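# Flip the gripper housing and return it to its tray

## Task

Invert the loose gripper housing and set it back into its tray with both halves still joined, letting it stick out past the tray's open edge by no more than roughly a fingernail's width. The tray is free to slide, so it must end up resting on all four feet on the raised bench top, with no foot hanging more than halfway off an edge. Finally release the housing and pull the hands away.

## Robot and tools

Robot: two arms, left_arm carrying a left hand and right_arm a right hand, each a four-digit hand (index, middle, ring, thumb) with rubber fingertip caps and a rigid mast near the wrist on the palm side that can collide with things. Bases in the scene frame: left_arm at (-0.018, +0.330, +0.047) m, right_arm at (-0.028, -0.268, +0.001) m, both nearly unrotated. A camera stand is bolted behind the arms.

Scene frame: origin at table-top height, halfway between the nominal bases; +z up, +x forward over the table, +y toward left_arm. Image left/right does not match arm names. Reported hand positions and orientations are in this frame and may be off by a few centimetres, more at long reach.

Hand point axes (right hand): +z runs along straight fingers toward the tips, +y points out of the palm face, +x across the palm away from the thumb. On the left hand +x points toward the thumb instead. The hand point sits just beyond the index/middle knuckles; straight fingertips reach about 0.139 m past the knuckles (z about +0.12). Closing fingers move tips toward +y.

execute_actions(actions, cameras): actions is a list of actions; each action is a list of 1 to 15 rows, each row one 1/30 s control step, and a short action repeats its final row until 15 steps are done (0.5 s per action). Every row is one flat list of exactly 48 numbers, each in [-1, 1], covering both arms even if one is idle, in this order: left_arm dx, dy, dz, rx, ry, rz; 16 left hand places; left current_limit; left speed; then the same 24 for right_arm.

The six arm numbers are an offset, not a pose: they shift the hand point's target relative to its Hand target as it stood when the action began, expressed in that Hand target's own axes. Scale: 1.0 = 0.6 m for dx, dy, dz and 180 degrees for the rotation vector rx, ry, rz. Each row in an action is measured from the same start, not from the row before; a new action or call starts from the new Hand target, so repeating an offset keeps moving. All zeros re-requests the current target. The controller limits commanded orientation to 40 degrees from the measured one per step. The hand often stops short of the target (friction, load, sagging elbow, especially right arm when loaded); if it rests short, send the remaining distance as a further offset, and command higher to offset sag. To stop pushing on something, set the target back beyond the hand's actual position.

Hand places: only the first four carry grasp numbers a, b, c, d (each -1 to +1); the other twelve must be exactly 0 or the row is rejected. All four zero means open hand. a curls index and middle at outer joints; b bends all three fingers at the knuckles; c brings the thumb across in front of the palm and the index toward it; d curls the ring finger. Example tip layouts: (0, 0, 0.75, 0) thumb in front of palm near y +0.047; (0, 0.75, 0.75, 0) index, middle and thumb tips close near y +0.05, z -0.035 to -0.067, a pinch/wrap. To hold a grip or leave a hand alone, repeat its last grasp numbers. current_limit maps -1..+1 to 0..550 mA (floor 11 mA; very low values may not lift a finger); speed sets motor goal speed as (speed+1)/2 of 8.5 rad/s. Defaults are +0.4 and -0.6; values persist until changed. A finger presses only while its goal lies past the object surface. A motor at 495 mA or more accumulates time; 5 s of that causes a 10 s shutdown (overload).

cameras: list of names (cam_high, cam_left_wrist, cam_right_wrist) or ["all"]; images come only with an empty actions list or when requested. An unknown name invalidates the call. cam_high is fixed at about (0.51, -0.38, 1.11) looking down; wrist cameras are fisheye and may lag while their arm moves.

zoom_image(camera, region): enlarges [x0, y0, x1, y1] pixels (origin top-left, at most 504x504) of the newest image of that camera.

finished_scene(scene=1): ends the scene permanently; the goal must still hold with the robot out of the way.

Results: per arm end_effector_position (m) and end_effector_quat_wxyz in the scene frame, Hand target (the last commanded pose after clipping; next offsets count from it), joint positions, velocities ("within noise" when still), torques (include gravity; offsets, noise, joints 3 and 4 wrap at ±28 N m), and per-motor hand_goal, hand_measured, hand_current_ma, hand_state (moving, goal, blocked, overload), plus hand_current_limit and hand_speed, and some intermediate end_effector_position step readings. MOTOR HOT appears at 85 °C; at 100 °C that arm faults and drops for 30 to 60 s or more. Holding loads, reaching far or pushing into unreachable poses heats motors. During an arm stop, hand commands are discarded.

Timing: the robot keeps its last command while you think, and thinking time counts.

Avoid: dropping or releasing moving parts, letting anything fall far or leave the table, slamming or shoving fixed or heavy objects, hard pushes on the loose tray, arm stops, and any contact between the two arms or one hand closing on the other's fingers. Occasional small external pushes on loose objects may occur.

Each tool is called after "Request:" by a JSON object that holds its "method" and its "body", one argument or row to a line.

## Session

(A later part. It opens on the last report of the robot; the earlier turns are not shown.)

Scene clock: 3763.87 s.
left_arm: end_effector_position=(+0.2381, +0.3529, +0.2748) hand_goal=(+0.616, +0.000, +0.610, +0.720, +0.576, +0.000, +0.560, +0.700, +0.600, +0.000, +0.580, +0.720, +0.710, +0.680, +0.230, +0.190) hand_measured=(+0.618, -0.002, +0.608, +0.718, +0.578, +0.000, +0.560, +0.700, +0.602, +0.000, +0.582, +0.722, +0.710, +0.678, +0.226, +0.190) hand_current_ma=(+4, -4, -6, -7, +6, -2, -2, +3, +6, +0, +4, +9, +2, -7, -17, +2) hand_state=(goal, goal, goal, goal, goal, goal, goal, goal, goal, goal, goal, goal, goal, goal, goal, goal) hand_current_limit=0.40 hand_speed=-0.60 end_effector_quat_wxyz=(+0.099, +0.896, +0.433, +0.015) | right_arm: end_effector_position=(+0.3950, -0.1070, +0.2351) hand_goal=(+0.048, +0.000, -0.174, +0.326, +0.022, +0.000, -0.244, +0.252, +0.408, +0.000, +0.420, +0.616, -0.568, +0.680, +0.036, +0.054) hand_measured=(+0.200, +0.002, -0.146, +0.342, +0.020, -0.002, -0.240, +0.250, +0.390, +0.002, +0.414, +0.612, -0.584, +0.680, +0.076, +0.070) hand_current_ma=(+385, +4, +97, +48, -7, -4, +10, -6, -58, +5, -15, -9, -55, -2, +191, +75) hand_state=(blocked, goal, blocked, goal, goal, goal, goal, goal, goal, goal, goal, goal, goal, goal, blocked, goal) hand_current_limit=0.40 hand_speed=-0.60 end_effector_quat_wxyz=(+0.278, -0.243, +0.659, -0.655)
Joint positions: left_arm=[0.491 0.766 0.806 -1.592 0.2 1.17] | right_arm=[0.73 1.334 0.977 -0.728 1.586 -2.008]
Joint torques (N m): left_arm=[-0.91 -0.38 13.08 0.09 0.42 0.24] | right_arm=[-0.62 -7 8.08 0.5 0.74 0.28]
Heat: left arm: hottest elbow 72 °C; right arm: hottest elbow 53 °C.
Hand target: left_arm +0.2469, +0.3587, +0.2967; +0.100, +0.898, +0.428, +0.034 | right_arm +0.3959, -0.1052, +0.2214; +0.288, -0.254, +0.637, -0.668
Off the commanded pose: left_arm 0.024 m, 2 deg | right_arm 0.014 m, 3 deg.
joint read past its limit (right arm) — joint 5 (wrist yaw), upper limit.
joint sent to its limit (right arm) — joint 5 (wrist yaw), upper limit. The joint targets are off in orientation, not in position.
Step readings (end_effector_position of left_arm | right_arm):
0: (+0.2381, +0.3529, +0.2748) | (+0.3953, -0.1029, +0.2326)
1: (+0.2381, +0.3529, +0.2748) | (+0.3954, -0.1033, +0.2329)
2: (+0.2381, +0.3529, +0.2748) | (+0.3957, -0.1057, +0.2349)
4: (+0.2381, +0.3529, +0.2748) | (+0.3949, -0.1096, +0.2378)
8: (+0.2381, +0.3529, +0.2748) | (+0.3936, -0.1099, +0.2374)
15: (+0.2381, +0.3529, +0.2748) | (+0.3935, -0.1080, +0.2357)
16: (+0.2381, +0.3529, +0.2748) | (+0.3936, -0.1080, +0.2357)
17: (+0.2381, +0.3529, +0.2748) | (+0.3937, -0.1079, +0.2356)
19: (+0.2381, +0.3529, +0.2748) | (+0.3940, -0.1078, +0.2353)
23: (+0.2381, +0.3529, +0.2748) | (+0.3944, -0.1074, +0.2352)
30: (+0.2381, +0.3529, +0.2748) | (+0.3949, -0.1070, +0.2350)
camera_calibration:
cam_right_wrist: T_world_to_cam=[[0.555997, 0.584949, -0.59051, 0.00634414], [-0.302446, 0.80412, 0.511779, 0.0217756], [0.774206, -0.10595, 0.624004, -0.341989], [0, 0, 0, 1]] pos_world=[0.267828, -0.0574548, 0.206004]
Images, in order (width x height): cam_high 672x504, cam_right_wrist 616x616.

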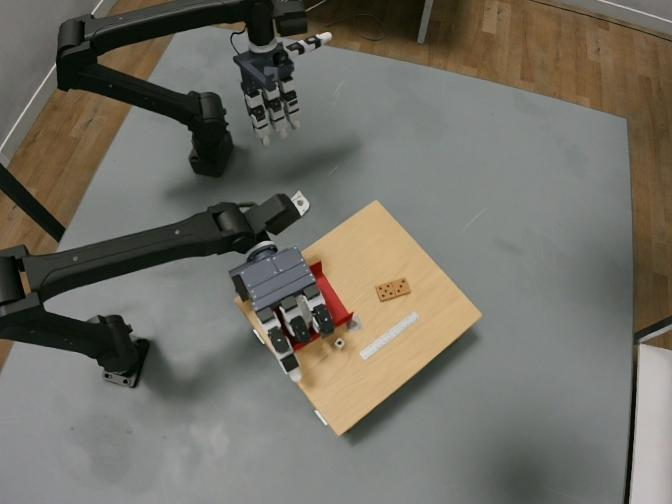

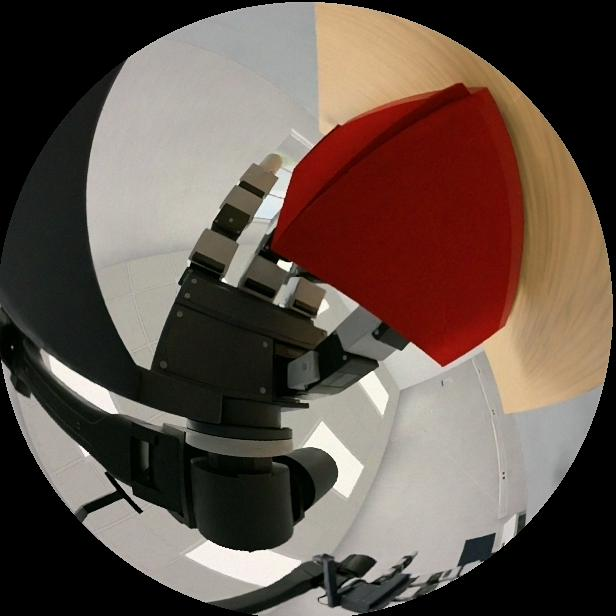

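Request:
{"method": "execute_actions", "body": {
  "actions": [
    [[0,0,0,0,0,0,0,0.1,0,0,0,0,0,0,0,0,0,0,0,0,0,0,0.4,-0.6,0,-0.018,0,0,0,0,0.47,0.32,0.77,0.1,0,0,0,0,0,0,0,0,0,0,0,0,0.4,-0.6]],
    [[0,0,0,0,0,0,0,0.1,0,0,0,0,0,0,0,0,0,0,0,0,0,0,0.4,-0.6,0,0,0,0,0,0,0.47,0.26,0.75,0.1,0,0,0,0,0,0,0,0,0,0,0,0,0.4,-0.75]],
    [[0,0,0,0,0,0,0,0.1,0,0,0,0,0,0,0,0,0,0,0,0,0,0,0.4,-0.6,0,0,0,0,0,0,0.47,0.2,0.74,0.1,0,0,0,0,0,0,0,0,0,0,0,0,0.4,-0.8]],
    [[0,0,0,0,0,0,0,0.1,0,0,0,0,0,0,0,0,0,0,0,0,0,0,0.4,-0.6,0,0,0,0,0,0,0.47,0.14,0.73,0.1,0,0,0,0,0,0,0,0,0,0,0,0,0.4,-0.8]]
  ],
  "cameras": ["cam_high","cam_right_wrist"]
}}

Request:
{"method": "zoom_image", "body": {
  "camera": "cam_high",
  "region": [250, 270, 350, 370]
}}

Scene clock: 3775.83 s.
left_arm: end_effector_position=(+0.2381, +0.3529, +0.2748) hand_goal=(+0.616, +0.000, +0.610, +0.720, +0.576, +0.000, +0.560, +0.700, +0.600, +0.000, +0.580, +0.720, +0.710, +0.680, +0.230, +0.190) hand_measured=(+0.618, -0.002, +0.608, +0.718, +0.578, +0.000, +0.560, +0.700, +0.602, +0.000, +0.582, +0.722, +0.710, +0.678, +0.226, +0.190) hand_current_ma=(+4, -4, -6, -7, +6, -2, -2, +3, +6, +0, +4, +9, +2, -7, -17, +2) hand_state=(goal, goal, goal, goal, goal, goal, goal, goal, goal, goal, goal, goal, goal, goal, goal, goal) hand_current_limit=0.40 hand_speed=-0.60 end_effector_quat_wxyz=(+0.099, +0.896, +0.433, +0.015) | right_arm: end_effector_position=(+0.3917, -0.1069, +0.2331) hand_goal=(+0.362, +0.000, -0.212, +0.282, +0.408, +0.000, -0.200, +0.238, +0.724, +0.000, +0.420, +0.572, -0.484, +0.680, +0.048, +0.018) hand_measured=(+0.344, +0.004, -0.210, +0.286, +0.154, +0.008, -0.238, +0.242, +0.698, +0.002, +0.414, +0.574, -0.500, +0.680, +0.044, +0.022) hand_current_ma=(-59, +8, +6, +9, -385, +18, -139, +8, -93, +5, -15, +7, -55, -1, -17, +12) hand_state=(goal, goal, goal, goal, blocked, goal, blocked, goal, blocked, goal, goal, goal, goal, goal, goal, goal) hand_current_limit=0.40 hand_speed=-0.80 end_effector_quat_wxyz=(+0.275, -0.251, +0.657, -0.656)
Joint positions: left_arm=[0.491 0.766 0.806 -1.592 0.2 1.17] | right_arm=[0.735 1.334 0.977 -0.759 1.583 -1.993]
Joint torques (N m): left_arm=[-0.38 -0.62 12.96 0.21 0.45 0.23] | right_arm=[-0.91 -7.77 9.62 0.27 0.9 0.22]
Heat: left arm: hottest elbow 72 °C; right arm: hottest elbow 53 °C.
Hand target: left_arm +0.2469, +0.3587, +0.2967; +0.100, +0.898, +0.428, +0.034 | right_arm +0.3952, -0.1050, +0.2322; +0.289, -0.254, +0.637, -0.668
Off the commanded pose: left_arm 0.024 m, 2 deg | right_arm 0.004 m, 3 deg.
joint sent to its limit (right arm) — joint 5 (wrist yaw), upper limit. The joint targets are off in orientation, not in position.
Step readings (end_effector_position of left_arm | right_arm):
0: (+0.2381, +0.3529, +0.2748) | (+0.3950, -0.1069, +0.2351)
1: (+0.2381, +0.3529, +0.2748) | (+0.3950, -0.1069, +0.2351)
2: (+0.2381, +0.3529, +0.2748) | (+0.3949, -0.1070, +0.2350)
4: (+0.2381, +0.3529, +0.2748) | (+0.3947, -0.1073, +0.2349)
8: (+0.2381, +0.3529, +0.2748) | (+0.3942, -0.1073, +0.2347)
15: (+0.2381, +0.3529, +0.2748) | (+0.3940, -0.1075, +0.2346)
16: (+0.2381, +0.3529, +0.2748) | (+0.3940, -0.1075, +0.2346)
17: (+0.2381, +0.3529, +0.2748) | (+0.3939, -0.1076, +0.2345)
19: (+0.2381, +0.3529, +0.2748) | (+0.3933, -0.1074, +0.2343)
23: (+0.2381, +0.3529, +0.2748) | (+0.3925, -0.1068, +0.2340)
30: (+0.2381, +0.3529, +0.2748) | (+0.3923, -0.1070, +0.2339)
31: (+0.2381, +0.3529, +0.2748) | (+0.3923, -0.1070, +0.2338)
32: (+0.2381, +0.3529, +0.2748) | (+0.3922, -0.1071, +0.2337)
34: (+0.2381, +0.3529, +0.2748) | (+0.3919, -0.1068, +0.2335)
38: (+0.2381, +0.3529, +0.2748) | (+0.3917, -0.1070, +0.2333)
45: (+0.2381, +0.3529, +0.2748) | (+0.3916, -0.1070, +0.2332)
46: (+0.2381, +0.3529, +0.2748) | (+0.3916, -0.1070, +0.2332)
47: (+0.2381, +0.3529, +0.2748) | (+0.3916, -0.1070, +0.2332)
49: (+0.2381, +0.3529, +0.2748) | (+0.3916, -0.1070, +0.2331)
53: (+0.2381, +0.3529, +0.2748) | (+0.3917, -0.1069, +0.2331)
60: (+0.2381, +0.3529, +0.2748) | (+0.3917, -0.1069, +0.2331)
camera_calibration:
cam_right_wrist: T_world_to_cam=[[0.543645, 0.582934, -0.603853, 0.0146737], [-0.300569, 0.80696, 0.508404, 0.0220458], [0.783651, -0.0948912, 0.613911, -0.338377], [0, 0, 0, 1]] pos_world=[0.263818, -0.0584529, 0.205386]
Images, in order (width x height): cam_high 672x504, cam_right_wrist 616x616.

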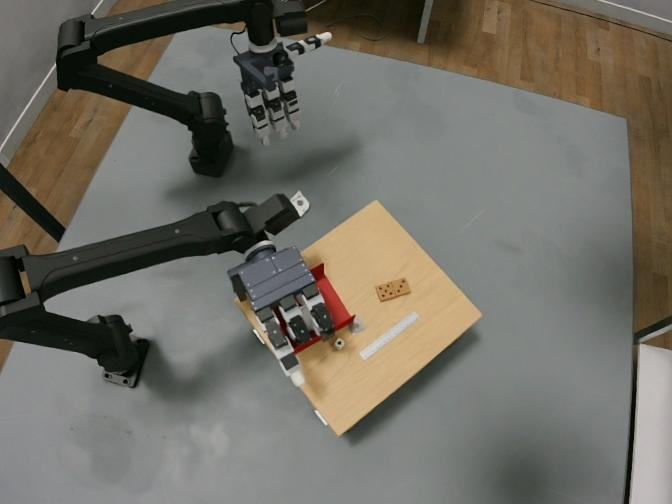

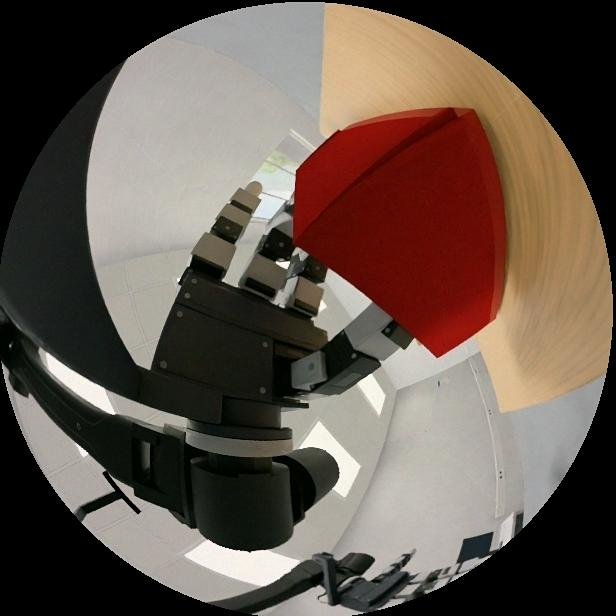

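Scaled by 5.040 from the camera's 672x504 image, which has a finer 960x720 frame.

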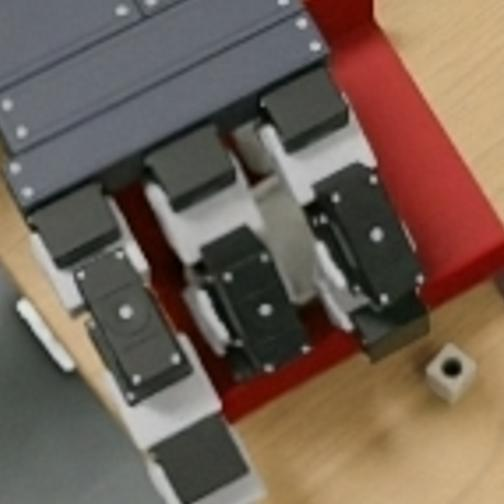

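Request:
{"method": "execute_actions", "body": {
  "actions": [
    [[0,0,0,0,0,0,0,0.1,0,0,0,0,0,0,0,0,0,0,0,0,0,0,0.4,-0.6,0,-0.033,0,0,0,0,0.47,0.18,0.73,0.1,0,0,0,0,0,0,0,0,0,0,0,0,0.4,-0.8]],
    [[0,0,0,0,0,0,0,0.1,0,0,0,0,0,0,0,0,0,0,0,0,0,0,0.4,-0.6,0,-0.05,0,0,0,0,0.47,0.14,0.73,0.1,0,0,0,0,0,0,0,0,0,0,0,0,0.4,-0.8]]
  ],
  "cameras": ["cam_high","cam_right_wrist"]
}}

Request:
{"method": "zoom_image", "body": {
  "camera": "cam_high",
  "region": [250, 260, 360, 370]
}}

Request:
{"method": "zoom_image", "body": {
  "camera": "cam_right_wrist",
  "region": [270, 40, 570, 340]
}}

Scene clock: 3804.00 s.
left_arm: end_effector_position=(+0.2381, +0.3529, +0.2748) hand_goal=(+0.616, +0.000, +0.610, +0.720, +0.576, +0.000, +0.560, +0.700, +0.600, +0.000, +0.580, +0.720, +0.710, +0.680, +0.230, +0.190) hand_measured=(+0.618, -0.002, +0.608, +0.718, +0.578, +0.000, +0.560, +0.700, +0.602, +0.000, +0.582, +0.722, +0.710, +0.678, +0.226, +0.190) hand_current_ma=(+4, -4, -6, -7, +6, -2, -2, +3, +6, +0, +4, +9, +2, -7, -17, +2) hand_state=(goal, goal, goal, goal, goal, goal, goal, goal, goal, goal, goal, goal, goal, goal, goal, goal) hand_current_limit=0.40 hand_speed=-0.60 end_effector_quat_wxyz=(+0.099, +0.896, +0.433, +0.015) | right_arm: end_effector_position=(+0.3852, -0.1127, +0.2578) hand_goal=(+0.362, +0.000, -0.212, +0.282, +0.408, +0.000, -0.200, +0.238, +0.724, +0.000, +0.420, +0.572, -0.484, +0.680, +0.048, +0.018) hand_measured=(+0.344, +0.004, -0.210, +0.286, +0.390, +0.004, -0.204, +0.242, +0.698, +0.002, +0.414, +0.574, -0.482, +0.680, +0.048, +0.020) hand_current_ma=(-59, +8, +5, +8, -61, +7, -8, +8, -91, +5, -15, +5, +4, +1, -2, +9) hand_state=(goal, goal, goal, goal, goal, goal, goal, goal, blocked, goal, goal, goal, goal, goal, goal, goal) hand_current_limit=0.40 hand_speed=-0.80 end_effector_quat_wxyz=(+0.260, -0.266, +0.651, -0.662)
Joint positions: left_arm=[0.491 0.766 0.806 -1.592 0.2 1.17] | right_arm=[0.736 1.3 1.017 -0.847 1.583 -2.025]
Joint torques (N m): left_arm=[-0.62 -0.85 13.07 -0.1 0.43 0.23] | right_arm=[-0.5 -9.05 12.79 0.35 0.89 0.01]
Heat: left arm: hottest elbow 73 °C; right arm: hottest elbow 54 °C.
Hand target: left_arm +0.2469, +0.3587, +0.2967; +0.100, +0.898, +0.428, +0.034 | right_arm +0.3922, -0.1038, +0.2818; +0.289, -0.254, +0.637, -0.668
Off the commanded pose: left_arm 0.024 m, 2 deg | right_arm 0.026 m, 4 deg.
joint sent to its limit (right arm) — joint 5 (wrist yaw), upper limit. The joint targets are off in orientation, not in position.
Step readings (end_effector_position of left_arm | right_arm):
0: (+0.2381, +0.3529, +0.2748) | (+0.3917, -0.1069, +0.2331)
1: (+0.2381, +0.3529, +0.2748) | (+0.3916, -0.1069, +0.2330)
2: (+0.2381, +0.3529, +0.2748) | (+0.3914, -0.1072, +0.2329)
4: (+0.2381, +0.3529, +0.2748) | (+0.3908, -0.1077, +0.2326)
8: (+0.2381, +0.3529, +0.2748) | (+0.3899, -0.1083, +0.2325)
15: (+0.2381, +0.3529, +0.2748) | (+0.3892, -0.1090, +0.2327)
16: (+0.2381, +0.3529, +0.2748) | (+0.3892, -0.1090, +0.2330)
17: (+0.2381, +0.3529, +0.2748) | (+0.3890, -0.1092, +0.2337)
19: (+0.2381, +0.3529, +0.2748) | (+0.3875, -0.1103, +0.2361)
23: (+0.2381, +0.3529, +0.2748) | (+0.3856, -0.1121, +0.2466)
30: (+0.2381, +0.3529, +0.2748) | (+0.3859, -0.1120, +0.2581)
camera_calibration:
cam_right_wrist: T_world_to_cam=[[0.523639, 0.563783, -0.63871, 0.051072], [-0.284822, 0.822424, 0.492438, 0.0120422], [0.802919, -0.0759412, 0.591232, -0.348504], [0, 0, 0, 1]] pos_world=[0.256507, -0.0651632, 0.232737]
Images, in order (width x height): cam_high 672x504, cam_right_wrist 616x616.

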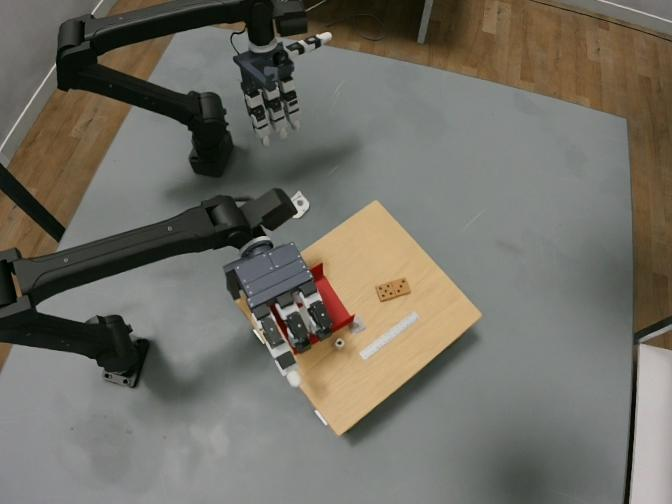

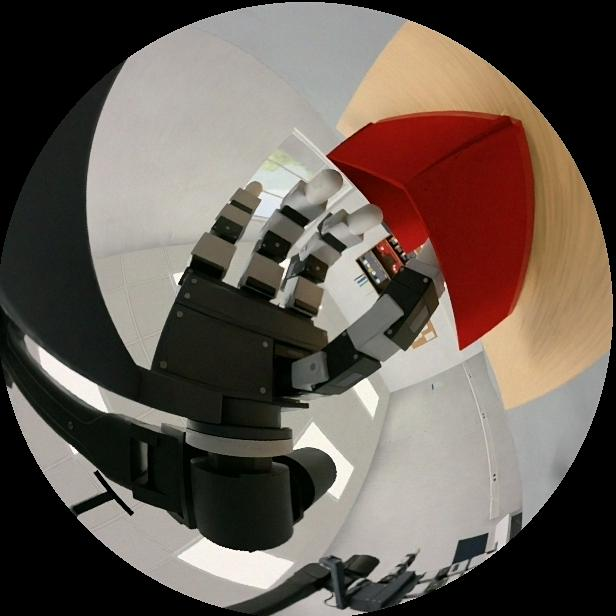

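Scaled by 4.582 from the camera's 672x504 image, which has a finer 960x720 frame.

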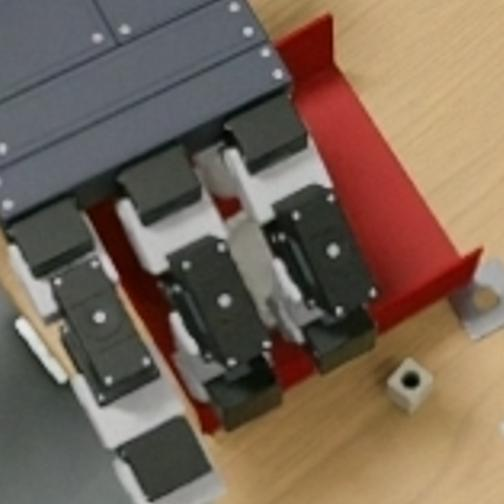

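Scaled by 1.680 from the camera's 616x616 image, which has a finer 880x880 frame.

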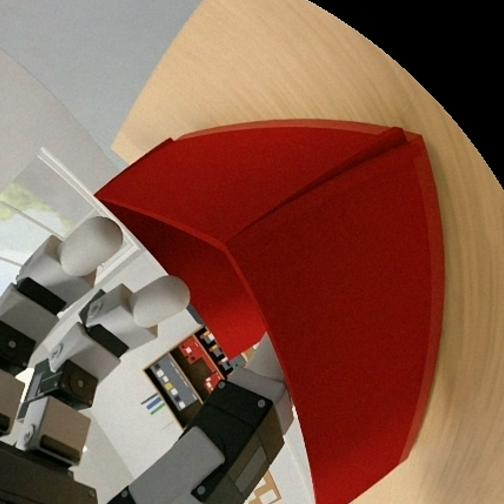

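Request:
{"method": "execute_actions", "body": {
  "actions": [
    [[0,0,0,0,0,0,0,0.1,0,0,0,0,0,0,0,0,0,0,0,0,0,0,0.4,-0.6,0,-0.08,0,0,0,0,0.47,0.1,0.7,0.1,0,0,0,0,0,0,0,0,0,0,0,0,0.4,-0.6]],
    [[0,0,0,0,0,0,0,0.1,0,0,0,0,0,0,0,0,0,0,0,0,0,0,0.4,-0.6,0,-0.05,0,0,0,0,0.47,0.1,0.7,0.1,0,0,0,0,0,0,0,0,0,0,0,0,0.4,-0.6]],
    [[0,0,0,0,0,0,0,0.1,0,0,0,0,0,0,0,0,0,0,0,0,0,0,0.4,-0.6,0.04,0,-0.1,0,0,0,0.47,0.1,0.7,0.1,0,0,0,0,0,0,0,0,0,0,0,0,0.4,-0.6]],
    [[0,0,0,0,0,0,0,0.1,0,0,0,0,0,0,0,0,0,0,0,0,0,0,0.4,-0.6,0.04,0,-0.1,0,0,0,0.47,0.1,0.7,0.1,0,0,0,0,0,0,0,0,0,0,0,0,0.4,-0.6]]
  ],
  "cameras": ["cam_high","cam_right_wrist"]
}}

Request:
{"method": "zoom_image", "body": {
  "camera": "cam_high",
  "region": [240, 180, 380, 380]
}}

Scene clock: 3815.10 s.
left_arm: end_effector_position=(+0.2381, +0.3529, +0.2748) hand_goal=(+0.616, +0.000, +0.610, +0.720, +0.576, +0.000, +0.560, +0.700, +0.600, +0.000, +0.580, +0.720, +0.710, +0.680, +0.230, +0.190) hand_measured=(+0.618, -0.002, +0.608, +0.718, +0.578, +0.000, +0.560, +0.700, +0.602, +0.000, +0.582, +0.722, +0.710, +0.678, +0.226, +0.190) hand_current_ma=(+4, -4, -6, -7, +6, -2, -2, +3, +6, +0, +4, +9, +2, -7, -17, +2) hand_state=(goal, goal, goal, goal, goal, goal, goal, goal, goal, goal, goal, goal, goal, goal, goal, goal) hand_current_limit=0.40 hand_speed=-0.60 end_effector_quat_wxyz=(+0.099, +0.896, +0.433, +0.015) | right_arm: end_effector_position=(+0.2729, -0.0503, +0.3499) hand_goal=(+0.428, +0.000, -0.208, +0.274, +0.478, +0.000, -0.192, +0.228, +0.778, +0.000, +0.420, +0.564, -0.432, +0.680, +0.056, +0.014) hand_measured=(+0.414, +0.004, -0.210, +0.278, +0.462, +0.002, -0.194, +0.230, +0.754, +0.002, +0.414, +0.566, -0.436, +0.680, +0.056, +0.016) hand_current_ma=(-49, +8, -4, +8, -54, +6, -7, +7, -85, +5, -15, +7, -9, +1, +1, +7) hand_state=(goal, goal, goal, goal, goal, goal, goal, goal, blocked, goal, goal, goal, goal, goal, goal, goal) hand_current_limit=0.40 hand_speed=-0.60 end_effector_quat_wxyz=(+0.384, -0.362, +0.603, -0.598)
Joint positions: left_arm=[0.491 0.766 0.806 -1.592 0.2 1.17] | right_arm=[1.085 1.025 1.039 -1.046 1.582 -2.079]
Joint torques (N m): left_arm=[-0.03 -0.03 13.14 0.13 0.42 0.24] | right_arm=[-0.38 -5.89 9.32 0.36 0.87 0.02]
Heat: left arm: hottest elbow 73 °C; right arm: hottest elbow 54 °C.
Hand target: left_arm +0.2469, +0.3587, +0.2967; +0.100, +0.898, +0.428, +0.034 | right_arm +0.2687, -0.0518, +0.3512; +0.288, -0.254, +0.637, -0.668
Off the commanded pose: left_arm 0.024 m, 2 deg | right_arm 0.005 m, 19 deg.
joint sent to its limit (right arm) — joint 5 (wrist yaw), upper limit; joint 6 (wrist roll), lower limit. The joint targets are off in orientation, not in position.
Step readings (end_effector_position of left_arm | right_arm):
0: (+0.2381, +0.3529, +0.2748) | (+0.3852, -0.1127, +0.2578)
1: (+0.2381, +0.3529, +0.2748) | (+0.3853, -0.1129, +0.2580)
2: (+0.2381, +0.3529, +0.2748) | (+0.3847, -0.1130, +0.2588)
4: (+0.2381, +0.3529, +0.2748) | (+0.3844, -0.1134, +0.2644)
8: (+0.2381, +0.3529, +0.2748) | (+0.3853, -0.1116, +0.2884)
15: (+0.2381, +0.3529, +0.2748) | (+0.3848, -0.1110, +0.3103)
16: (+0.2381, +0.3529, +0.2748) | (+0.3845, -0.1113, +0.3102)
17: (+0.2381, +0.3529, +0.2748) | (+0.3837, -0.1119, +0.3103)
19: (+0.2381, +0.3529, +0.2748) | (+0.3823, -0.1127, +0.3134)
23: (+0.2381, +0.3529, +0.2748) | (+0.3835, -0.1103, +0.3267)
30: (+0.2381, +0.3529, +0.2748) | (+0.3841, -0.1088, +0.3339)
31: (+0.2381, +0.3529, +0.2748) | (+0.3839, -0.1086, +0.3338)
32: (+0.2381, +0.3529, +0.2748) | (+0.3824, -0.1071, +0.3347)
34: (+0.2381, +0.3529, +0.2748) | (+0.3734, -0.0985, +0.3371)
38: (+0.2381, +0.3529, +0.2748) | (+0.3453, -0.0785, +0.3470)
45: (+0.2381, +0.3529, +0.2748) | (+0.3323, -0.0763, +0.3587)
46: (+0.2381, +0.3529, +0.2748) | (+0.3318, -0.0760, +0.3578)
47: (+0.2381, +0.3529, +0.2748) | (+0.3297, -0.0752, +0.3558)
49: (+0.2381, +0.3529, +0.2748) | (+0.3173, -0.0695, +0.3490)
53: (+0.2381, +0.3529, +0.2748) | (+0.2868, -0.0525, +0.3423)
60: (+0.2381, +0.3529, +0.2748) | (+0.2739, -0.0502, +0.3518)
camera_calibration:
cam_right_wrist: T_world_to_cam=[[0.31022, 0.733827, -0.604369, 0.188404], [-0.558473, 0.655144, 0.508817, -0.0560923], [0.769332, 0.179679, 0.613061, -0.293575], [0, 0, 0, 1]] pos_world=[0.136084, -0.0487581, 0.322385]
Images, in order (width x height): cam_high 672x504, cam_right_wrist 616x616.

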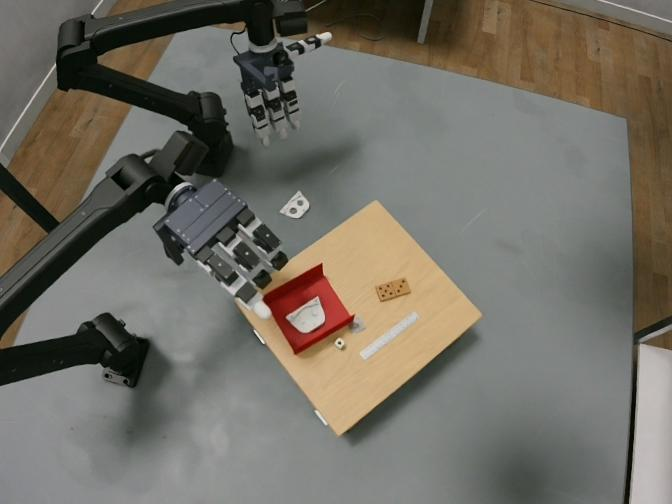

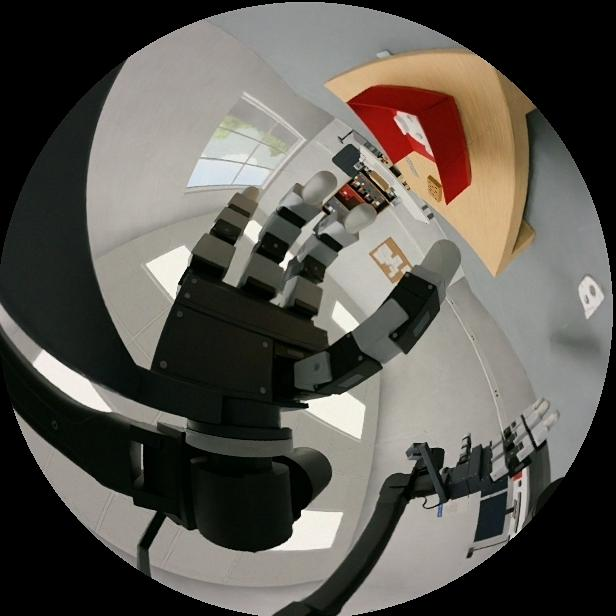

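Scaled by 2.520 from the camera's 672x504 image, which has a finer 960x720 frame.

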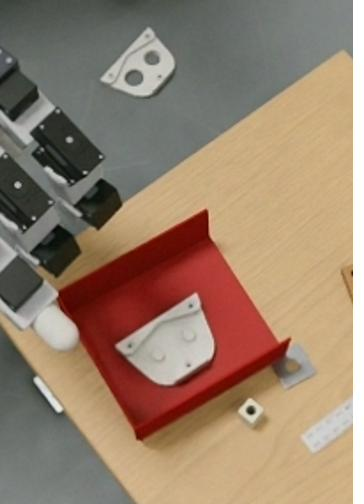

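Request:
{"method": "execute_actions", "body": {
  "actions": [
    [[0.059,-0.0297,-0.0489,0,0,0,0,0.1,0,0,0,0,0,0,0,0,0,0,0,0,0,0,0.4,-0.6,0,-0.02,0,0,0,0,0.47,0.08,0.75,0.3,0,0,0,0,0,0,0,0,0,0,0,0,0.4,-0.6]],
    [[0.059,-0.0297,-0.0489,0,0,0,0,0.1,0,0,0,0,0,0,0,0,0,0,0,0,0,0,0.4,-0.6,-0.0855,0.0123,-0.0745,-0.031,-0.0277,0.0016,0.47,0.05,0.75,0.6,0,0,0,0,0,0,0,0,0,0,0,0,0.4,-0.6]],
    [[0.059,-0.0297,-0.0489,0,0,0,0,0.1,0,0,0,0,0,0,0,0,0,0,0,0,0,0,0.4,-0.6,-0.0915,0.0192,-0.0653,-0.031,-0.0278,-0.0011,0.47,0.05,0.75,0.6,0,0,0,0,0,0,0,0,0,0,0,0,0.4,-0.6]]
  ],
  "cameras": ["cam_high"]
}}

Scene clock: 3918.57 s.
left_arm: end_effector_position=(+0.2546, +0.4788, +0.3504) hand_goal=(+0.616, +0.000, +0.610, +0.720, +0.576, +0.000, +0.560, +0.700, +0.600, +0.000, +0.580, +0.720, +0.710, +0.680, +0.230, +0.190) hand_measured=(+0.618, -0.002, +0.608, +0.718, +0.578, +0.000, +0.560, +0.700, +0.602, +0.000, +0.582, +0.722, +0.712, +0.678, +0.226, +0.190) hand_current_ma=(+6, -4, -5, -7, +8, -2, -2, +3, +7, +0, +4, +9, +5, -7, -17, +2) hand_state=(goal, goal, goal, goal, goal, goal, goal, goal, goal, goal, goal, goal, goal, goal, goal, goal) hand_current_limit=0.40 hand_speed=-0.60 end_effector_quat_wxyz=(+0.100, +0.893, +0.436, +0.045) | right_arm: end_effector_position=(+0.2725, +0.0735, +0.3266) hand_goal=(+0.528, +0.000, -0.300, +0.264, +0.666, +0.000, -0.182, +0.244, +0.640, +0.000, -0.380, +0.004, -0.518, +0.680, +0.042, -0.002) hand_measured=(+0.510, +0.002, -0.298, +0.268, +0.646, +0.002, -0.186, +0.242, +0.632, +0.002, -0.378, +0.008, -0.518, +0.680, +0.046, +0.000) hand_current_ma=(-61, +6, +4, +8, -68, +5, -11, -6, -23, +5, +5, +9, +0, +1, +13, +9) hand_state=(goal, goal, goal, goal, goal, goal, goal, goal, goal, goal, goal, goal, goal, goal, goal, goal) hand_current_limit=0.40 hand_speed=-0.60 end_effector_quat_wxyz=(+0.409, -0.419, +0.587, -0.558)
Joint positions: left_arm=[0.888 1.027 1.129 -1.677 0.219 1.563] | right_arm=[1.2 1.286 1.209 -1.031 1.525 -2.022]
Joint torques (N m): left_arm=[-0.85 -3.84 12.64 0.16 0.46 0.15] | right_arm=[-1.08 -7.88 13.45 0.36 0.81 0.18]
Heat: left arm: hottest elbow 74 °C; right arm: hottest elbow 53 °C.
Hand target: left_arm +0.2605, +0.4870, +0.3691; +0.100, +0.898, +0.428, +0.034 | right_arm +0.2778, +0.0840, +0.3465; +0.317, -0.338, +0.672, -0.578
Off the commanded pose: left_arm 0.021 m, 2 deg | right_arm 0.023 m, 17 deg.
joint sent to its limit (left arm) — joint 4 (wrist pitch), lower limit. The joint targets are off in orientation, not in position.
Step readings (end_effector_position of left_arm | right_arm):
0: (+0.2381, +0.3529, +0.2748) | (+0.2729, -0.0503, +0.3499)
1: (+0.2381, +0.3532, +0.2752) | (+0.2729, -0.0504, +0.3499)
2: (+0.2377, +0.3546, +0.2763) | (+0.2726, -0.0507, +0.3497)
4: (+0.2385, +0.3658, +0.2820) | (+0.2719, -0.0517, +0.3492)
8: (+0.2451, +0.3937, +0.2969) | (+0.2711, -0.0531, +0.3485)
15: (+0.2457, +0.3968, +0.3011) | (+0.2705, -0.0538, +0.3481)
16: (+0.2454, +0.3968, +0.3014) | (+0.2705, -0.0536, +0.3481)
17: (+0.2446, +0.3980, +0.3025) | (+0.2699, -0.0522, +0.3478)
19: (+0.2448, +0.4075, +0.3083) | (+0.2675, -0.0416, +0.3463)
23: (+0.2504, +0.4352, +0.3224) | (+0.2644, -0.0094, +0.3374)
30: (+0.2511, +0.4390, +0.3259) | (+0.2669, +0.0045, +0.3261)
31: (+0.2510, +0.4388, +0.3264) | (+0.2670, +0.0051, +0.3270)
32: (+0.2505, +0.4406, +0.3274) | (+0.2670, +0.0083, +0.3274)
34: (+0.2511, +0.4493, +0.3333) | (+0.2683, +0.0218, +0.3306)
38: (+0.2538, +0.4750, +0.3470) | (+0.2703, +0.0545, +0.3330)
45: (+0.2549, +0.4798, +0.3502) | (+0.2721, +0.0714, +0.3204)
Images, in order (width x height): cam_high 672x504.

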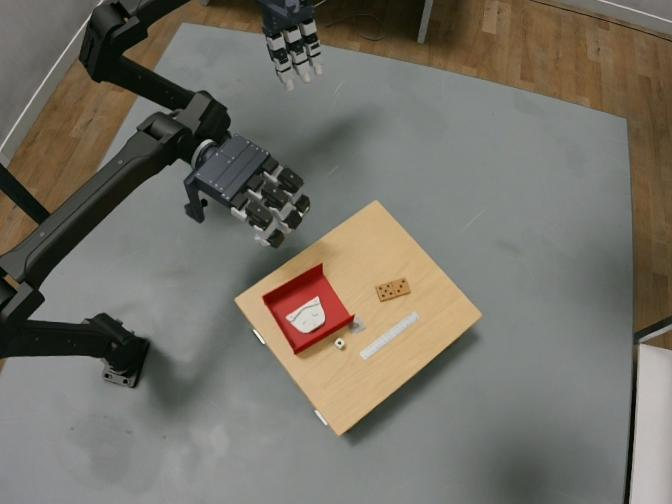

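Request:
{"method": "execute_actions", "body": {
  "actions": [
    [[0,0,0,0,0,0,0,0.1,0,0,0,0,0,0,0,0,0,0,0,0,0,0,0.4,-0.6,-0.097,0.0243,-0.055,-0.031,-0.0275,-0.0038,0.47,0.05,0.75,0.6,0,0,0,0,0,0,0,0,0,0,0,0,0.4,-0.6]],
    [[0,0,0,0,0,0,0,0.1,0,0,0,0,0,0,0,0,0,0,0,0,0,0,0.4,-0.6,-0.1015,0.0275,-0.044,-0.031,-0.027,-0.0064,0.47,0.05,0.75,0.6,0,0,0,0,0,0,0,0,0,0,0,0,0.4,-0.6]],
    [[0,0,0,0,0,0,0,0.1,0,0,0,0,0,0,0,0,0,0,0,0,0,0,0.4,-0.6,0,0,0,0,0,0,0.47,0.05,0.75,0.6,0,0,0,0,0,0,0,0,0,0,0,0,0.4,-0.6]]
  ],
  "cameras": ["cam_high","cam_right_wrist"]
}}

Request:
{"method": "zoom_image", "body": {
  "camera": "cam_right_wrist",
  "region": [290, 20, 590, 320]
}}

Scene clock: 3929.70 s.
left_arm: end_effector_position=(+0.2546, +0.4788, +0.3504) hand_goal=(+0.616, +0.000, +0.610, +0.720, +0.576, +0.000, +0.560, +0.700, +0.600, +0.000, +0.580, +0.720, +0.710, +0.680, +0.230, +0.190) hand_measured=(+0.618, -0.002, +0.608, +0.718, +0.578, +0.000, +0.560, +0.700, +0.602, +0.000, +0.582, +0.722, +0.712, +0.678, +0.226, +0.190) hand_current_ma=(+6, -4, -5, -7, +8, -2, -2, +3, +7, +0, +4, +9, +5, -7, -17, +2) hand_state=(goal, goal, goal, goal, goal, goal, goal, goal, goal, goal, goal, goal, goal, goal, goal, goal) hand_current_limit=0.40 hand_speed=-0.60 end_effector_quat_wxyz=(+0.100, +0.893, +0.436, +0.046) | right_arm: end_effector_position=(+0.2827, +0.2104, +0.3158) hand_goal=(+0.528, +0.000, -0.300, +0.264, +0.666, +0.000, -0.182, +0.244, +0.640, +0.000, -0.380, +0.004, -0.518, +0.680, +0.042, -0.002) hand_measured=(+0.512, +0.002, -0.298, +0.268, +0.648, +0.002, -0.186, +0.242, +0.632, +0.002, -0.378, +0.008, -0.518, +0.680, +0.044, +0.000) hand_current_ma=(-52, +6, +4, +8, -61, +4, -10, -6, -23, +5, +5, +9, -1, +1, +7, +8) hand_state=(goal, goal, goal, goal, goal, goal, goal, goal, goal, goal, goal, goal, goal, goal, goal, goal) hand_current_limit=0.40 hand_speed=-0.60 end_effector_quat_wxyz=(+0.344, -0.459, +0.671, -0.470)
Joint positions: left_arm=[0.888 1.027 1.129 -1.677 0.219 1.563] | right_arm=[1.208 1.732 1.812 -1.671 1.244 -1.517]
Joint torques (N m): left_arm=[-0.5 -4.54 12.68 0.23 0.47 0.25] | right_arm=[-1.26 -14.21 12.85 -0.34 0.77 0.17]
Heat: left arm: hottest elbow 78 °C; right arm: hottest elbow 55 °C.
Hand target: left_arm +0.2605, +0.4870, +0.3690; +0.100, +0.898, +0.428, +0.033 | right_arm +0.2878, +0.2196, +0.3306; +0.330, -0.426, +0.689, -0.484
Off the commanded pose: left_arm 0.021 m, 2 deg | right_arm 0.018 m, 5 deg.
joint sent to its limit (left arm) — joint 4 (wrist pitch), lower limit. The joint targets are off in orientation, not in position.
joint sent to its limit (right arm) — joint 4 (wrist pitch), lower limit. The joint targets are off in orientation, not in position.
Step readings (end_effector_position of left_arm | right_arm):
0: (+0.2546, +0.4788, +0.3504) | (+0.2725, +0.0736, +0.3267)
1: (+0.2546, +0.4788, +0.3504) | (+0.2724, +0.0740, +0.3264)
2: (+0.2546, +0.4788, +0.3504) | (+0.2716, +0.0780, +0.3248)
4: (+0.2546, +0.4788, +0.3504) | (+0.2721, +0.0918, +0.3247)
8: (+0.2546, +0.4788, +0.3504) | (+0.2766, +0.1244, +0.3257)
15: (+0.2546, +0.4788, +0.3504) | (+0.2760, +0.1366, +0.3135)
16: (+0.2546, +0.4788, +0.3504) | (+0.2753, +0.1374, +0.3135)
17: (+0.2546, +0.4788, +0.3504) | (+0.2738, +0.1417, +0.3130)
19: (+0.2546, +0.4788, +0.3504) | (+0.2741, +0.1577, +0.3159)
23: (+0.2546, +0.4788, +0.3504) | (+0.2803, +0.1915, +0.3227)
30: (+0.2546, +0.4788, +0.3504) | (+0.2820, +0.2048, +0.3110)
31: (+0.2546, +0.4788, +0.3504) | (+0.2820, +0.2056, +0.3097)
32: (+0.2546, +0.4788, +0.3504) | (+0.2820, +0.2063, +0.3092)
34: (+0.2546, +0.4788, +0.3504) | (+0.2820, +0.2072, +0.3089)
38: (+0.2546, +0.4788, +0.3504) | (+0.2821, +0.2083, +0.3129)
45: (+0.2546, +0.4788, +0.3504) | (+0.2826, +0.2101, +0.3157)
camera_calibration:
cam_right_wrist: T_world_to_cam=[[0.0343687, 0.831936, -0.553807, 0.0147376], [-0.433449, 0.511713, 0.741803, -0.28275], [0.900522, 0.214552, 0.378189, -0.297303], [0, 0, 0, 1]] pos_world=[0.144664, 0.196213, 0.330343]
Images, in order (width x height): cam_high 672x504, cam_right_wrist 616x616.

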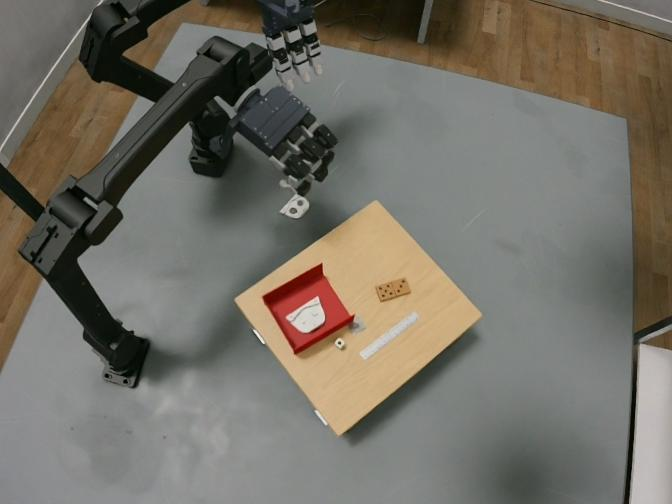

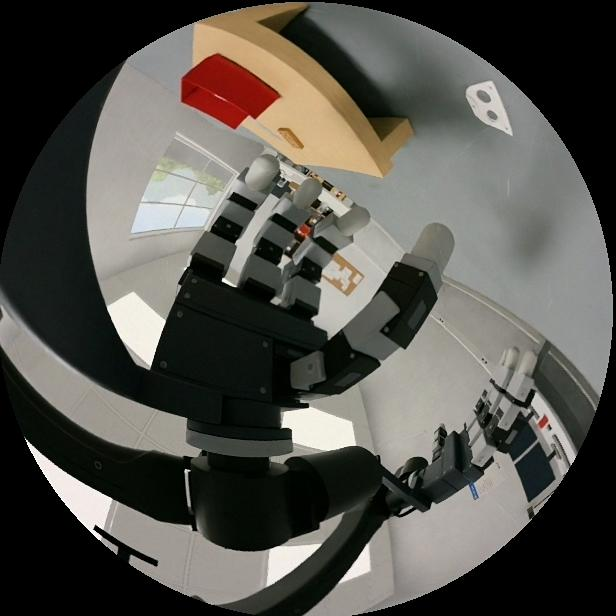

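Scaled by 1.680 from the camera's 616x616 image, which has a finer 880x880 frame.

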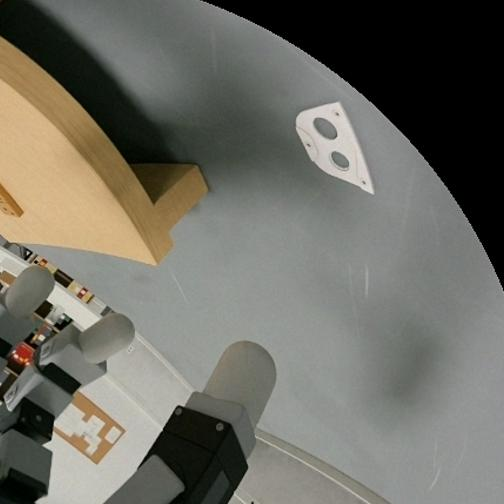

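Request:
{"method": "execute_actions", "body": {
  "actions": [
    [[-0.0178,-0.03,0.1072,0,0,0,0,0.1,0,0,0,0,0,0,0,0,0,0,0,0,0,0,0.4,-0.6,-0.0048,0.1108,0.0364,0,0,0,0.47,0.05,0.75,0.6,0,0,0,0,0,0,0,0,0,0,0,0,0.4,-0.6]],
    [[-0.0178,-0.03,0.1072,0,0,0,0,0.1,0,0,0,0,0,0,0,0,0,0,0,0,0,0,0.4,-0.6,-0.0048,0.1108,0.0364,0,0,0,0.47,0.05,0.75,0.6,0,0,0,0,0,0,0,0,0,0,0,0,0.4,-0.6]],
    [[-0.0178,-0.03,0.1072,0,0,0,0,0.1,0,0,0,0,0,0,0,0,0,0,0,0,0,0,0.4,-0.6,-0.0048,0.1108,0.0364,0,0,0,0.47,0.05,0.75,0.6,0,0,0,0,0,0,0,0,0,0,0,0,0.4,-0.6]]
  ],
  "cameras": ["cam_high","cam_right_wrist","cam_left_wrist"]
}}

Request:
{"method": "zoom_image", "body": {
  "camera": "cam_right_wrist",
  "region": [290, 20, 590, 320]
}}

Scene clock: 3956.47 s.
left_arm: end_effector_position=(+0.2256, +0.4620, +0.1690) hand_goal=(+0.616, +0.000, +0.610, +0.720, +0.576, +0.000, +0.560, +0.700, +0.600, +0.000, +0.580, +0.720, +0.710, +0.680, +0.230, +0.190) hand_measured=(+0.618, -0.002, +0.608, +0.718, +0.578, +0.000, +0.560, +0.700, +0.602, +0.000, +0.582, +0.722, +0.712, +0.678, +0.226, +0.190) hand_current_ma=(+6, -3, -5, -7, +8, -1, -2, +3, +7, +0, +4, +9, +5, -7, -17, +2) hand_state=(goal, goal, goal, goal, goal, goal, goal, goal, goal, goal, goal, goal, goal, goal, goal, goal) hand_current_limit=0.40 hand_speed=-0.60 end_effector_quat_wxyz=(+0.101, +0.896, +0.432, +0.029) | right_arm: end_effector_position=(+0.2934, +0.2328, +0.1200) hand_goal=(+0.528, +0.000, -0.300, +0.264, +0.666, +0.000, -0.182, +0.244, +0.640, +0.000, -0.380, +0.004, -0.518, +0.680, +0.042, -0.002) hand_measured=(+0.514, +0.002, -0.298, +0.268, +0.650, +0.002, -0.186, +0.242, +0.632, +0.002, -0.378, +0.008, -0.518, +0.680, +0.044, +0.000) hand_current_ma=(-44, +6, +4, +8, -53, +4, -9, -6, -23, +5, +5, +9, -1, +1, +7, +7) hand_state=(goal, goal, goal, goal, goal, goal, goal, goal, goal, goal, goal, goal, goal, goal, goal, goal) hand_current_limit=0.40 hand_speed=-0.60 end_effector_quat_wxyz=(+0.328, -0.427, +0.688, -0.486)
Joint positions: left_arm=[0.933 1.037 0.657 -1.237 0.205 1.621] | right_arm=[1.208 1.954 1.601 -1.489 1.241 -1.247]
Joint torques (N m): left_arm=[-0.73 -3.49 8.5 0.32 0.42 0.21] | right_arm=[-1.08 -17.08 8.32 -0.06 0.82 0.02]
Heat: left arm: hottest elbow 79 °C; right arm: hottest elbow 60 °C.
Hand target: left_arm +0.2273, +0.4664, +0.1701; +0.100, +0.898, +0.428, +0.034 | right_arm +0.2950, +0.2356, +0.1212; +0.330, -0.426, +0.689, -0.484
Off the commanded pose: left_arm 0.005 m, 1 deg | right_arm 0.003 m, 0 deg.
Step readings (end_effector_position of left_arm | right_arm):
0: (+0.2546, +0.4788, +0.3504) | (+0.2827, +0.2104, +0.3158)
1: (+0.2547, +0.4788, +0.3504) | (+0.2828, +0.2105, +0.3158)
2: (+0.2549, +0.4791, +0.3494) | (+0.2832, +0.2115, +0.3153)
4: (+0.2555, +0.4810, +0.3422) | (+0.2844, +0.2141, +0.3124)
8: (+0.2496, +0.4764, +0.3124) | (+0.2860, +0.2170, +0.2910)
15: (+0.2485, +0.4754, +0.3018) | (+0.2882, +0.2234, +0.2591)
16: (+0.2487, +0.4756, +0.3011) | (+0.2884, +0.2236, +0.2579)
17: (+0.2491, +0.4765, +0.2972) | (+0.2884, +0.2234, +0.2552)
19: (+0.2478, +0.4767, +0.2821) | (+0.2887, +0.2229, +0.2483)
23: (+0.2367, +0.4672, +0.2427) | (+0.2883, +0.2204, +0.2189)
30: (+0.2366, +0.4684, +0.2333) | (+0.2902, +0.2250, +0.1885)
31: (+0.2367, +0.4687, +0.2328) | (+0.2904, +0.2252, +0.1881)
32: (+0.2372, +0.4695, +0.2295) | (+0.2909, +0.2263, +0.1860)
34: (+0.2363, +0.4706, +0.2161) | (+0.2921, +0.2290, +0.1800)
38: (+0.2246, +0.4598, +0.1807) | (+0.2922, +0.2287, +0.1507)
45: (+0.2249, +0.4610, +0.1690) | (+0.2930, +0.2315, +0.1200)
camera_calibration:
cam_left_wrist: T_world_to_cam=[[-0.982189, -0.178613, -0.0583227, 0.276563], [-0.174772, 0.754508, 0.632592, -0.46815], [-0.0689841, 0.631518, -0.772286, -0.0230682], [0, 0, 0, 1]] pos_world=[0.188226, 0.417189, 0.294463]
cam_right_wrist: T_world_to_cam=[[0.111537, 0.826334, -0.552025, -0.134205], [-0.39533, 0.54654, 0.738247, -0.163167], [0.911742, 0.13589, 0.387634, -0.223855], [0, 0, 0, 1]] pos_world=[0.154562, 0.230495, 0.133147]

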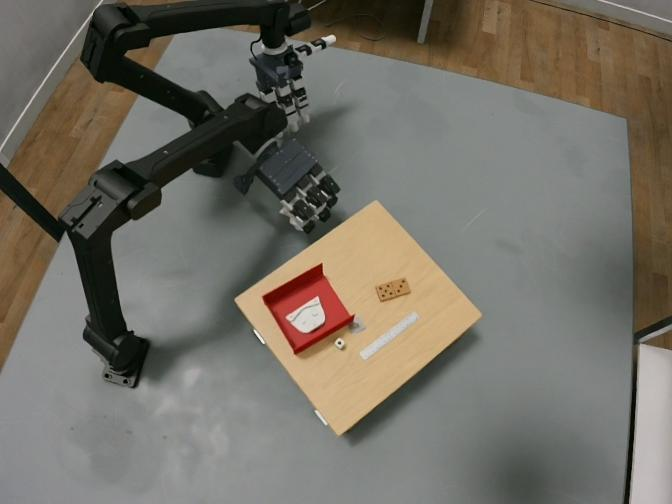

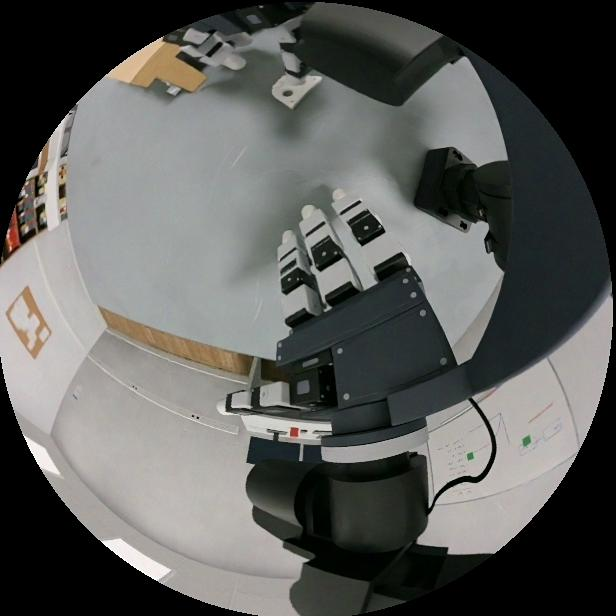

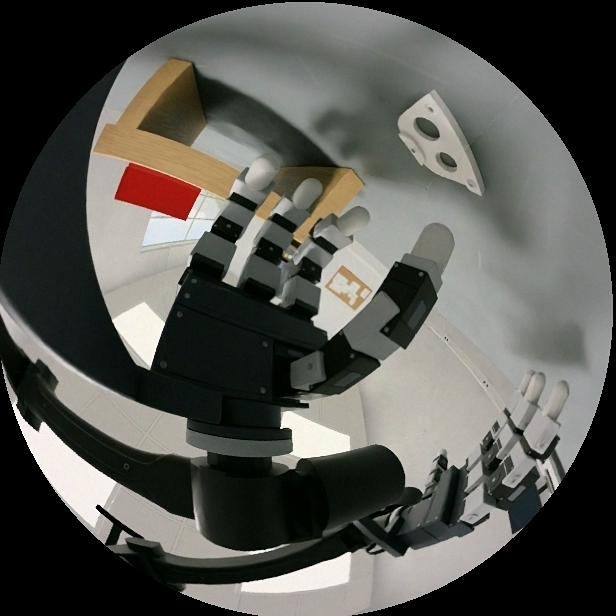

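Scaled by 1.680 from the camera's 616x616 image, which has a finer 880x880 frame.

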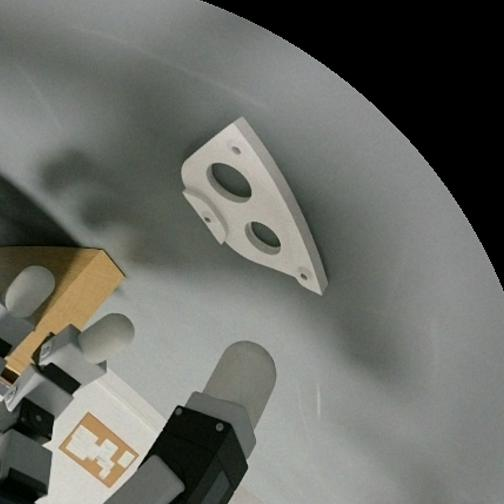

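Request:
{"method": "execute_actions", "body": {
  "actions": [
    [[0,0,0,0,0,0,0,0.1,0,0,0,0,0,0,0,0,0,0,0,0,0,0,0.4,-0.6,0.0287,0.0206,0.0062,0,0,0,0.47,0.05,0.75,0.6,0,0,0,0,0,0,0,0,0,0,0,0,0.4,-0.6]],
    [[0,0,0,0,0,0,0,0.1,0,0,0,0,0,0,0,0,0,0,0,0,0,0,0.4,-0.6,0,0.0396,0.013,0,0,0,0.47,0.05,0.75,0.6,0,0,0,0,0,0,0,0,0,0,0,0,0.4,-0.6]]
  ],
  "cameras": ["cam_right_wrist","cam_left_wrist"]
}}

Request:
{"method": "zoom_image", "body": {
  "camera": "cam_right_wrist",
  "region": [290, 20, 590, 320]
}}

Request:
{"method": "zoom_image", "body": {
  "camera": "cam_left_wrist",
  "region": [170, 0, 370, 200]
}}

Scene clock: 3970.97 s.
left_arm: end_effector_position=(+0.2256, +0.4620, +0.1690) hand_goal=(+0.616, +0.000, +0.610, +0.720, +0.576, +0.000, +0.560, +0.700, +0.600, +0.000, +0.580, +0.720, +0.710, +0.680, +0.230, +0.190) hand_measured=(+0.618, -0.002, +0.608, +0.718, +0.578, +0.000, +0.560, +0.700, +0.602, +0.000, +0.582, +0.722, +0.712, +0.678, +0.226, +0.190) hand_current_ma=(+6, -3, -5, -7, +8, -1, -2, +3, +7, +0, +4, +9, +5, -7, -17, +2) hand_state=(goal, goal, goal, goal, goal, goal, goal, goal, goal, goal, goal, goal, goal, goal, goal, goal) hand_current_limit=0.40 hand_speed=-0.60 end_effector_quat_wxyz=(+0.101, +0.896, +0.432, +0.029) | right_arm: end_effector_position=(+0.2891, +0.2203, +0.0879) hand_goal=(+0.528, +0.000, -0.300, +0.264, +0.666, +0.000, -0.182, +0.244, +0.640, +0.000, -0.380, +0.004, -0.518, +0.680, +0.042, -0.002) hand_measured=(+0.514, +0.002, -0.298, +0.268, +0.650, +0.002, -0.186, +0.242, +0.632, +0.002, -0.378, +0.008, -0.518, +0.680, +0.044, +0.000) hand_current_ma=(-44, +6, +4, +8, -53, +4, -9, -6, -23, +5, +5, +9, -1, +1, +7, +7) hand_state=(goal, goal, goal, goal, goal, goal, goal, goal, goal, goal, goal, goal, goal, goal, goal, goal) hand_current_limit=0.40 hand_speed=-0.60 end_effector_quat_wxyz=(+0.330, -0.425, +0.690, -0.484)
Joint positions: left_arm=[0.933 1.037 0.657 -1.237 0.205 1.621] | right_arm=[1.208 1.951 1.506 -1.39 1.24 -1.246]
Joint torques (N m): left_arm=[-0.44 -3.43 8.57 0.42 0.43 0.23] | right_arm=[-0.26 -16.32 7.35 -0.03 0.8 0.13]
Heat: left arm: hottest elbow 72 °C; right arm: hottest elbow 58 °C.
Hand target: left_arm +0.2273, +0.4664, +0.1701; +0.100, +0.898, +0.428, +0.034 | right_arm +0.2881, +0.2216, +0.0825; +0.330, -0.426, +0.689, -0.484
Off the commanded pose: left_arm 0.005 m, 1 deg | right_arm 0.006 m, 0 deg.
Step readings (end_effector_position of left_arm | right_arm):
0: (+0.2256, +0.4620, +0.1690) | (+0.2934, +0.2328, +0.1200)
1: (+0.2256, +0.4620, +0.1690) | (+0.2934, +0.2327, +0.1198)
2: (+0.2256, +0.4620, +0.1690) | (+0.2933, +0.2323, +0.1186)
4: (+0.2256, +0.4620, +0.1690) | (+0.2923, +0.2293, +0.1140)
8: (+0.2256, +0.4620, +0.1690) | (+0.2886, +0.2186, +0.1004)
15: (+0.2256, +0.4620, +0.1690) | (+0.2880, +0.2172, +0.0966)
16: (+0.2256, +0.4620, +0.1690) | (+0.2881, +0.2176, +0.0966)
17: (+0.2256, +0.4620, +0.1690) | (+0.2882, +0.2179, +0.0959)
19: (+0.2256, +0.4620, +0.1690) | (+0.2887, +0.2193, +0.0940)
23: (+0.2256, +0.4620, +0.1690) | (+0.2886, +0.2188, +0.0893)
30: (+0.2256, +0.4620, +0.1690) | (+0.2890, +0.2200, +0.0879)
camera_calibration:
cam_left_wrist: T_world_to_cam=[[-0.982265, -0.178187, -0.0583505, 0.276407], [-0.17446, 0.754558, 0.632618, -0.468238], [-0.0686952, 0.631578, -0.772263, -0.0231546], [0, 0, 0, 1]] pos_world=[0.188226, 0.417189, 0.294463]
cam_right_wrist: T_world_to_cam=[[0.113327, 0.830442, -0.545457, -0.143122], [-0.396388, 0.5412, 0.741605, -0.133306], [0.911062, 0.132169, 0.39051, -0.205019], [0, 0, 0, 1]] pos_world=[0.150163, 0.218097, 0.100856]
Images, in order (width x height): cam_left_wrist 616x616, cam_right_wrist 616x616.

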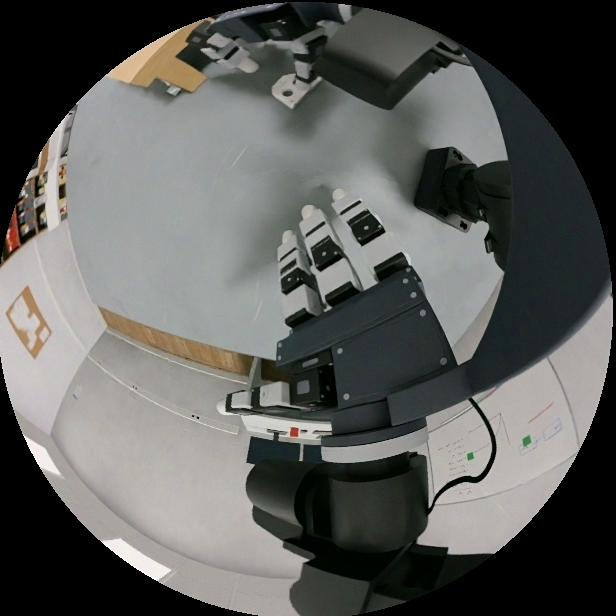

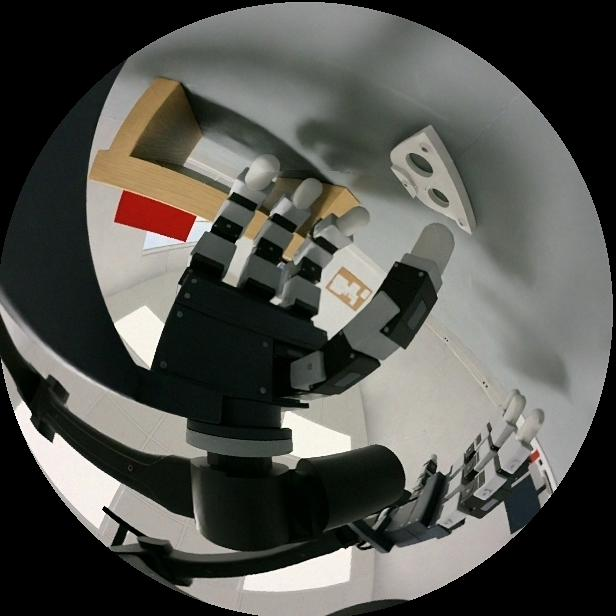

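Scaled by 1.680 from the camera's 616x616 image, which has a finer 880x880 frame.

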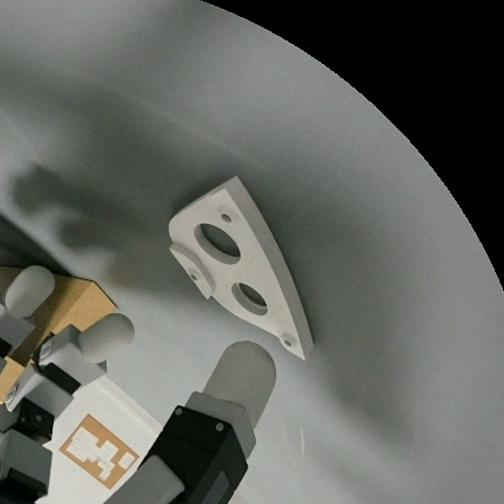

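Scaled by 2.520 from the camera's 616x616 image, which has a finer 880x880 frame.

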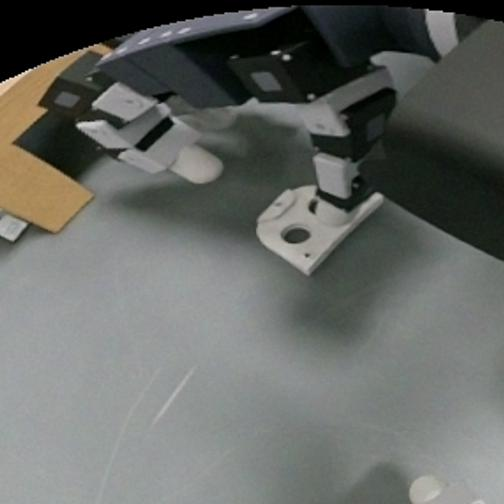

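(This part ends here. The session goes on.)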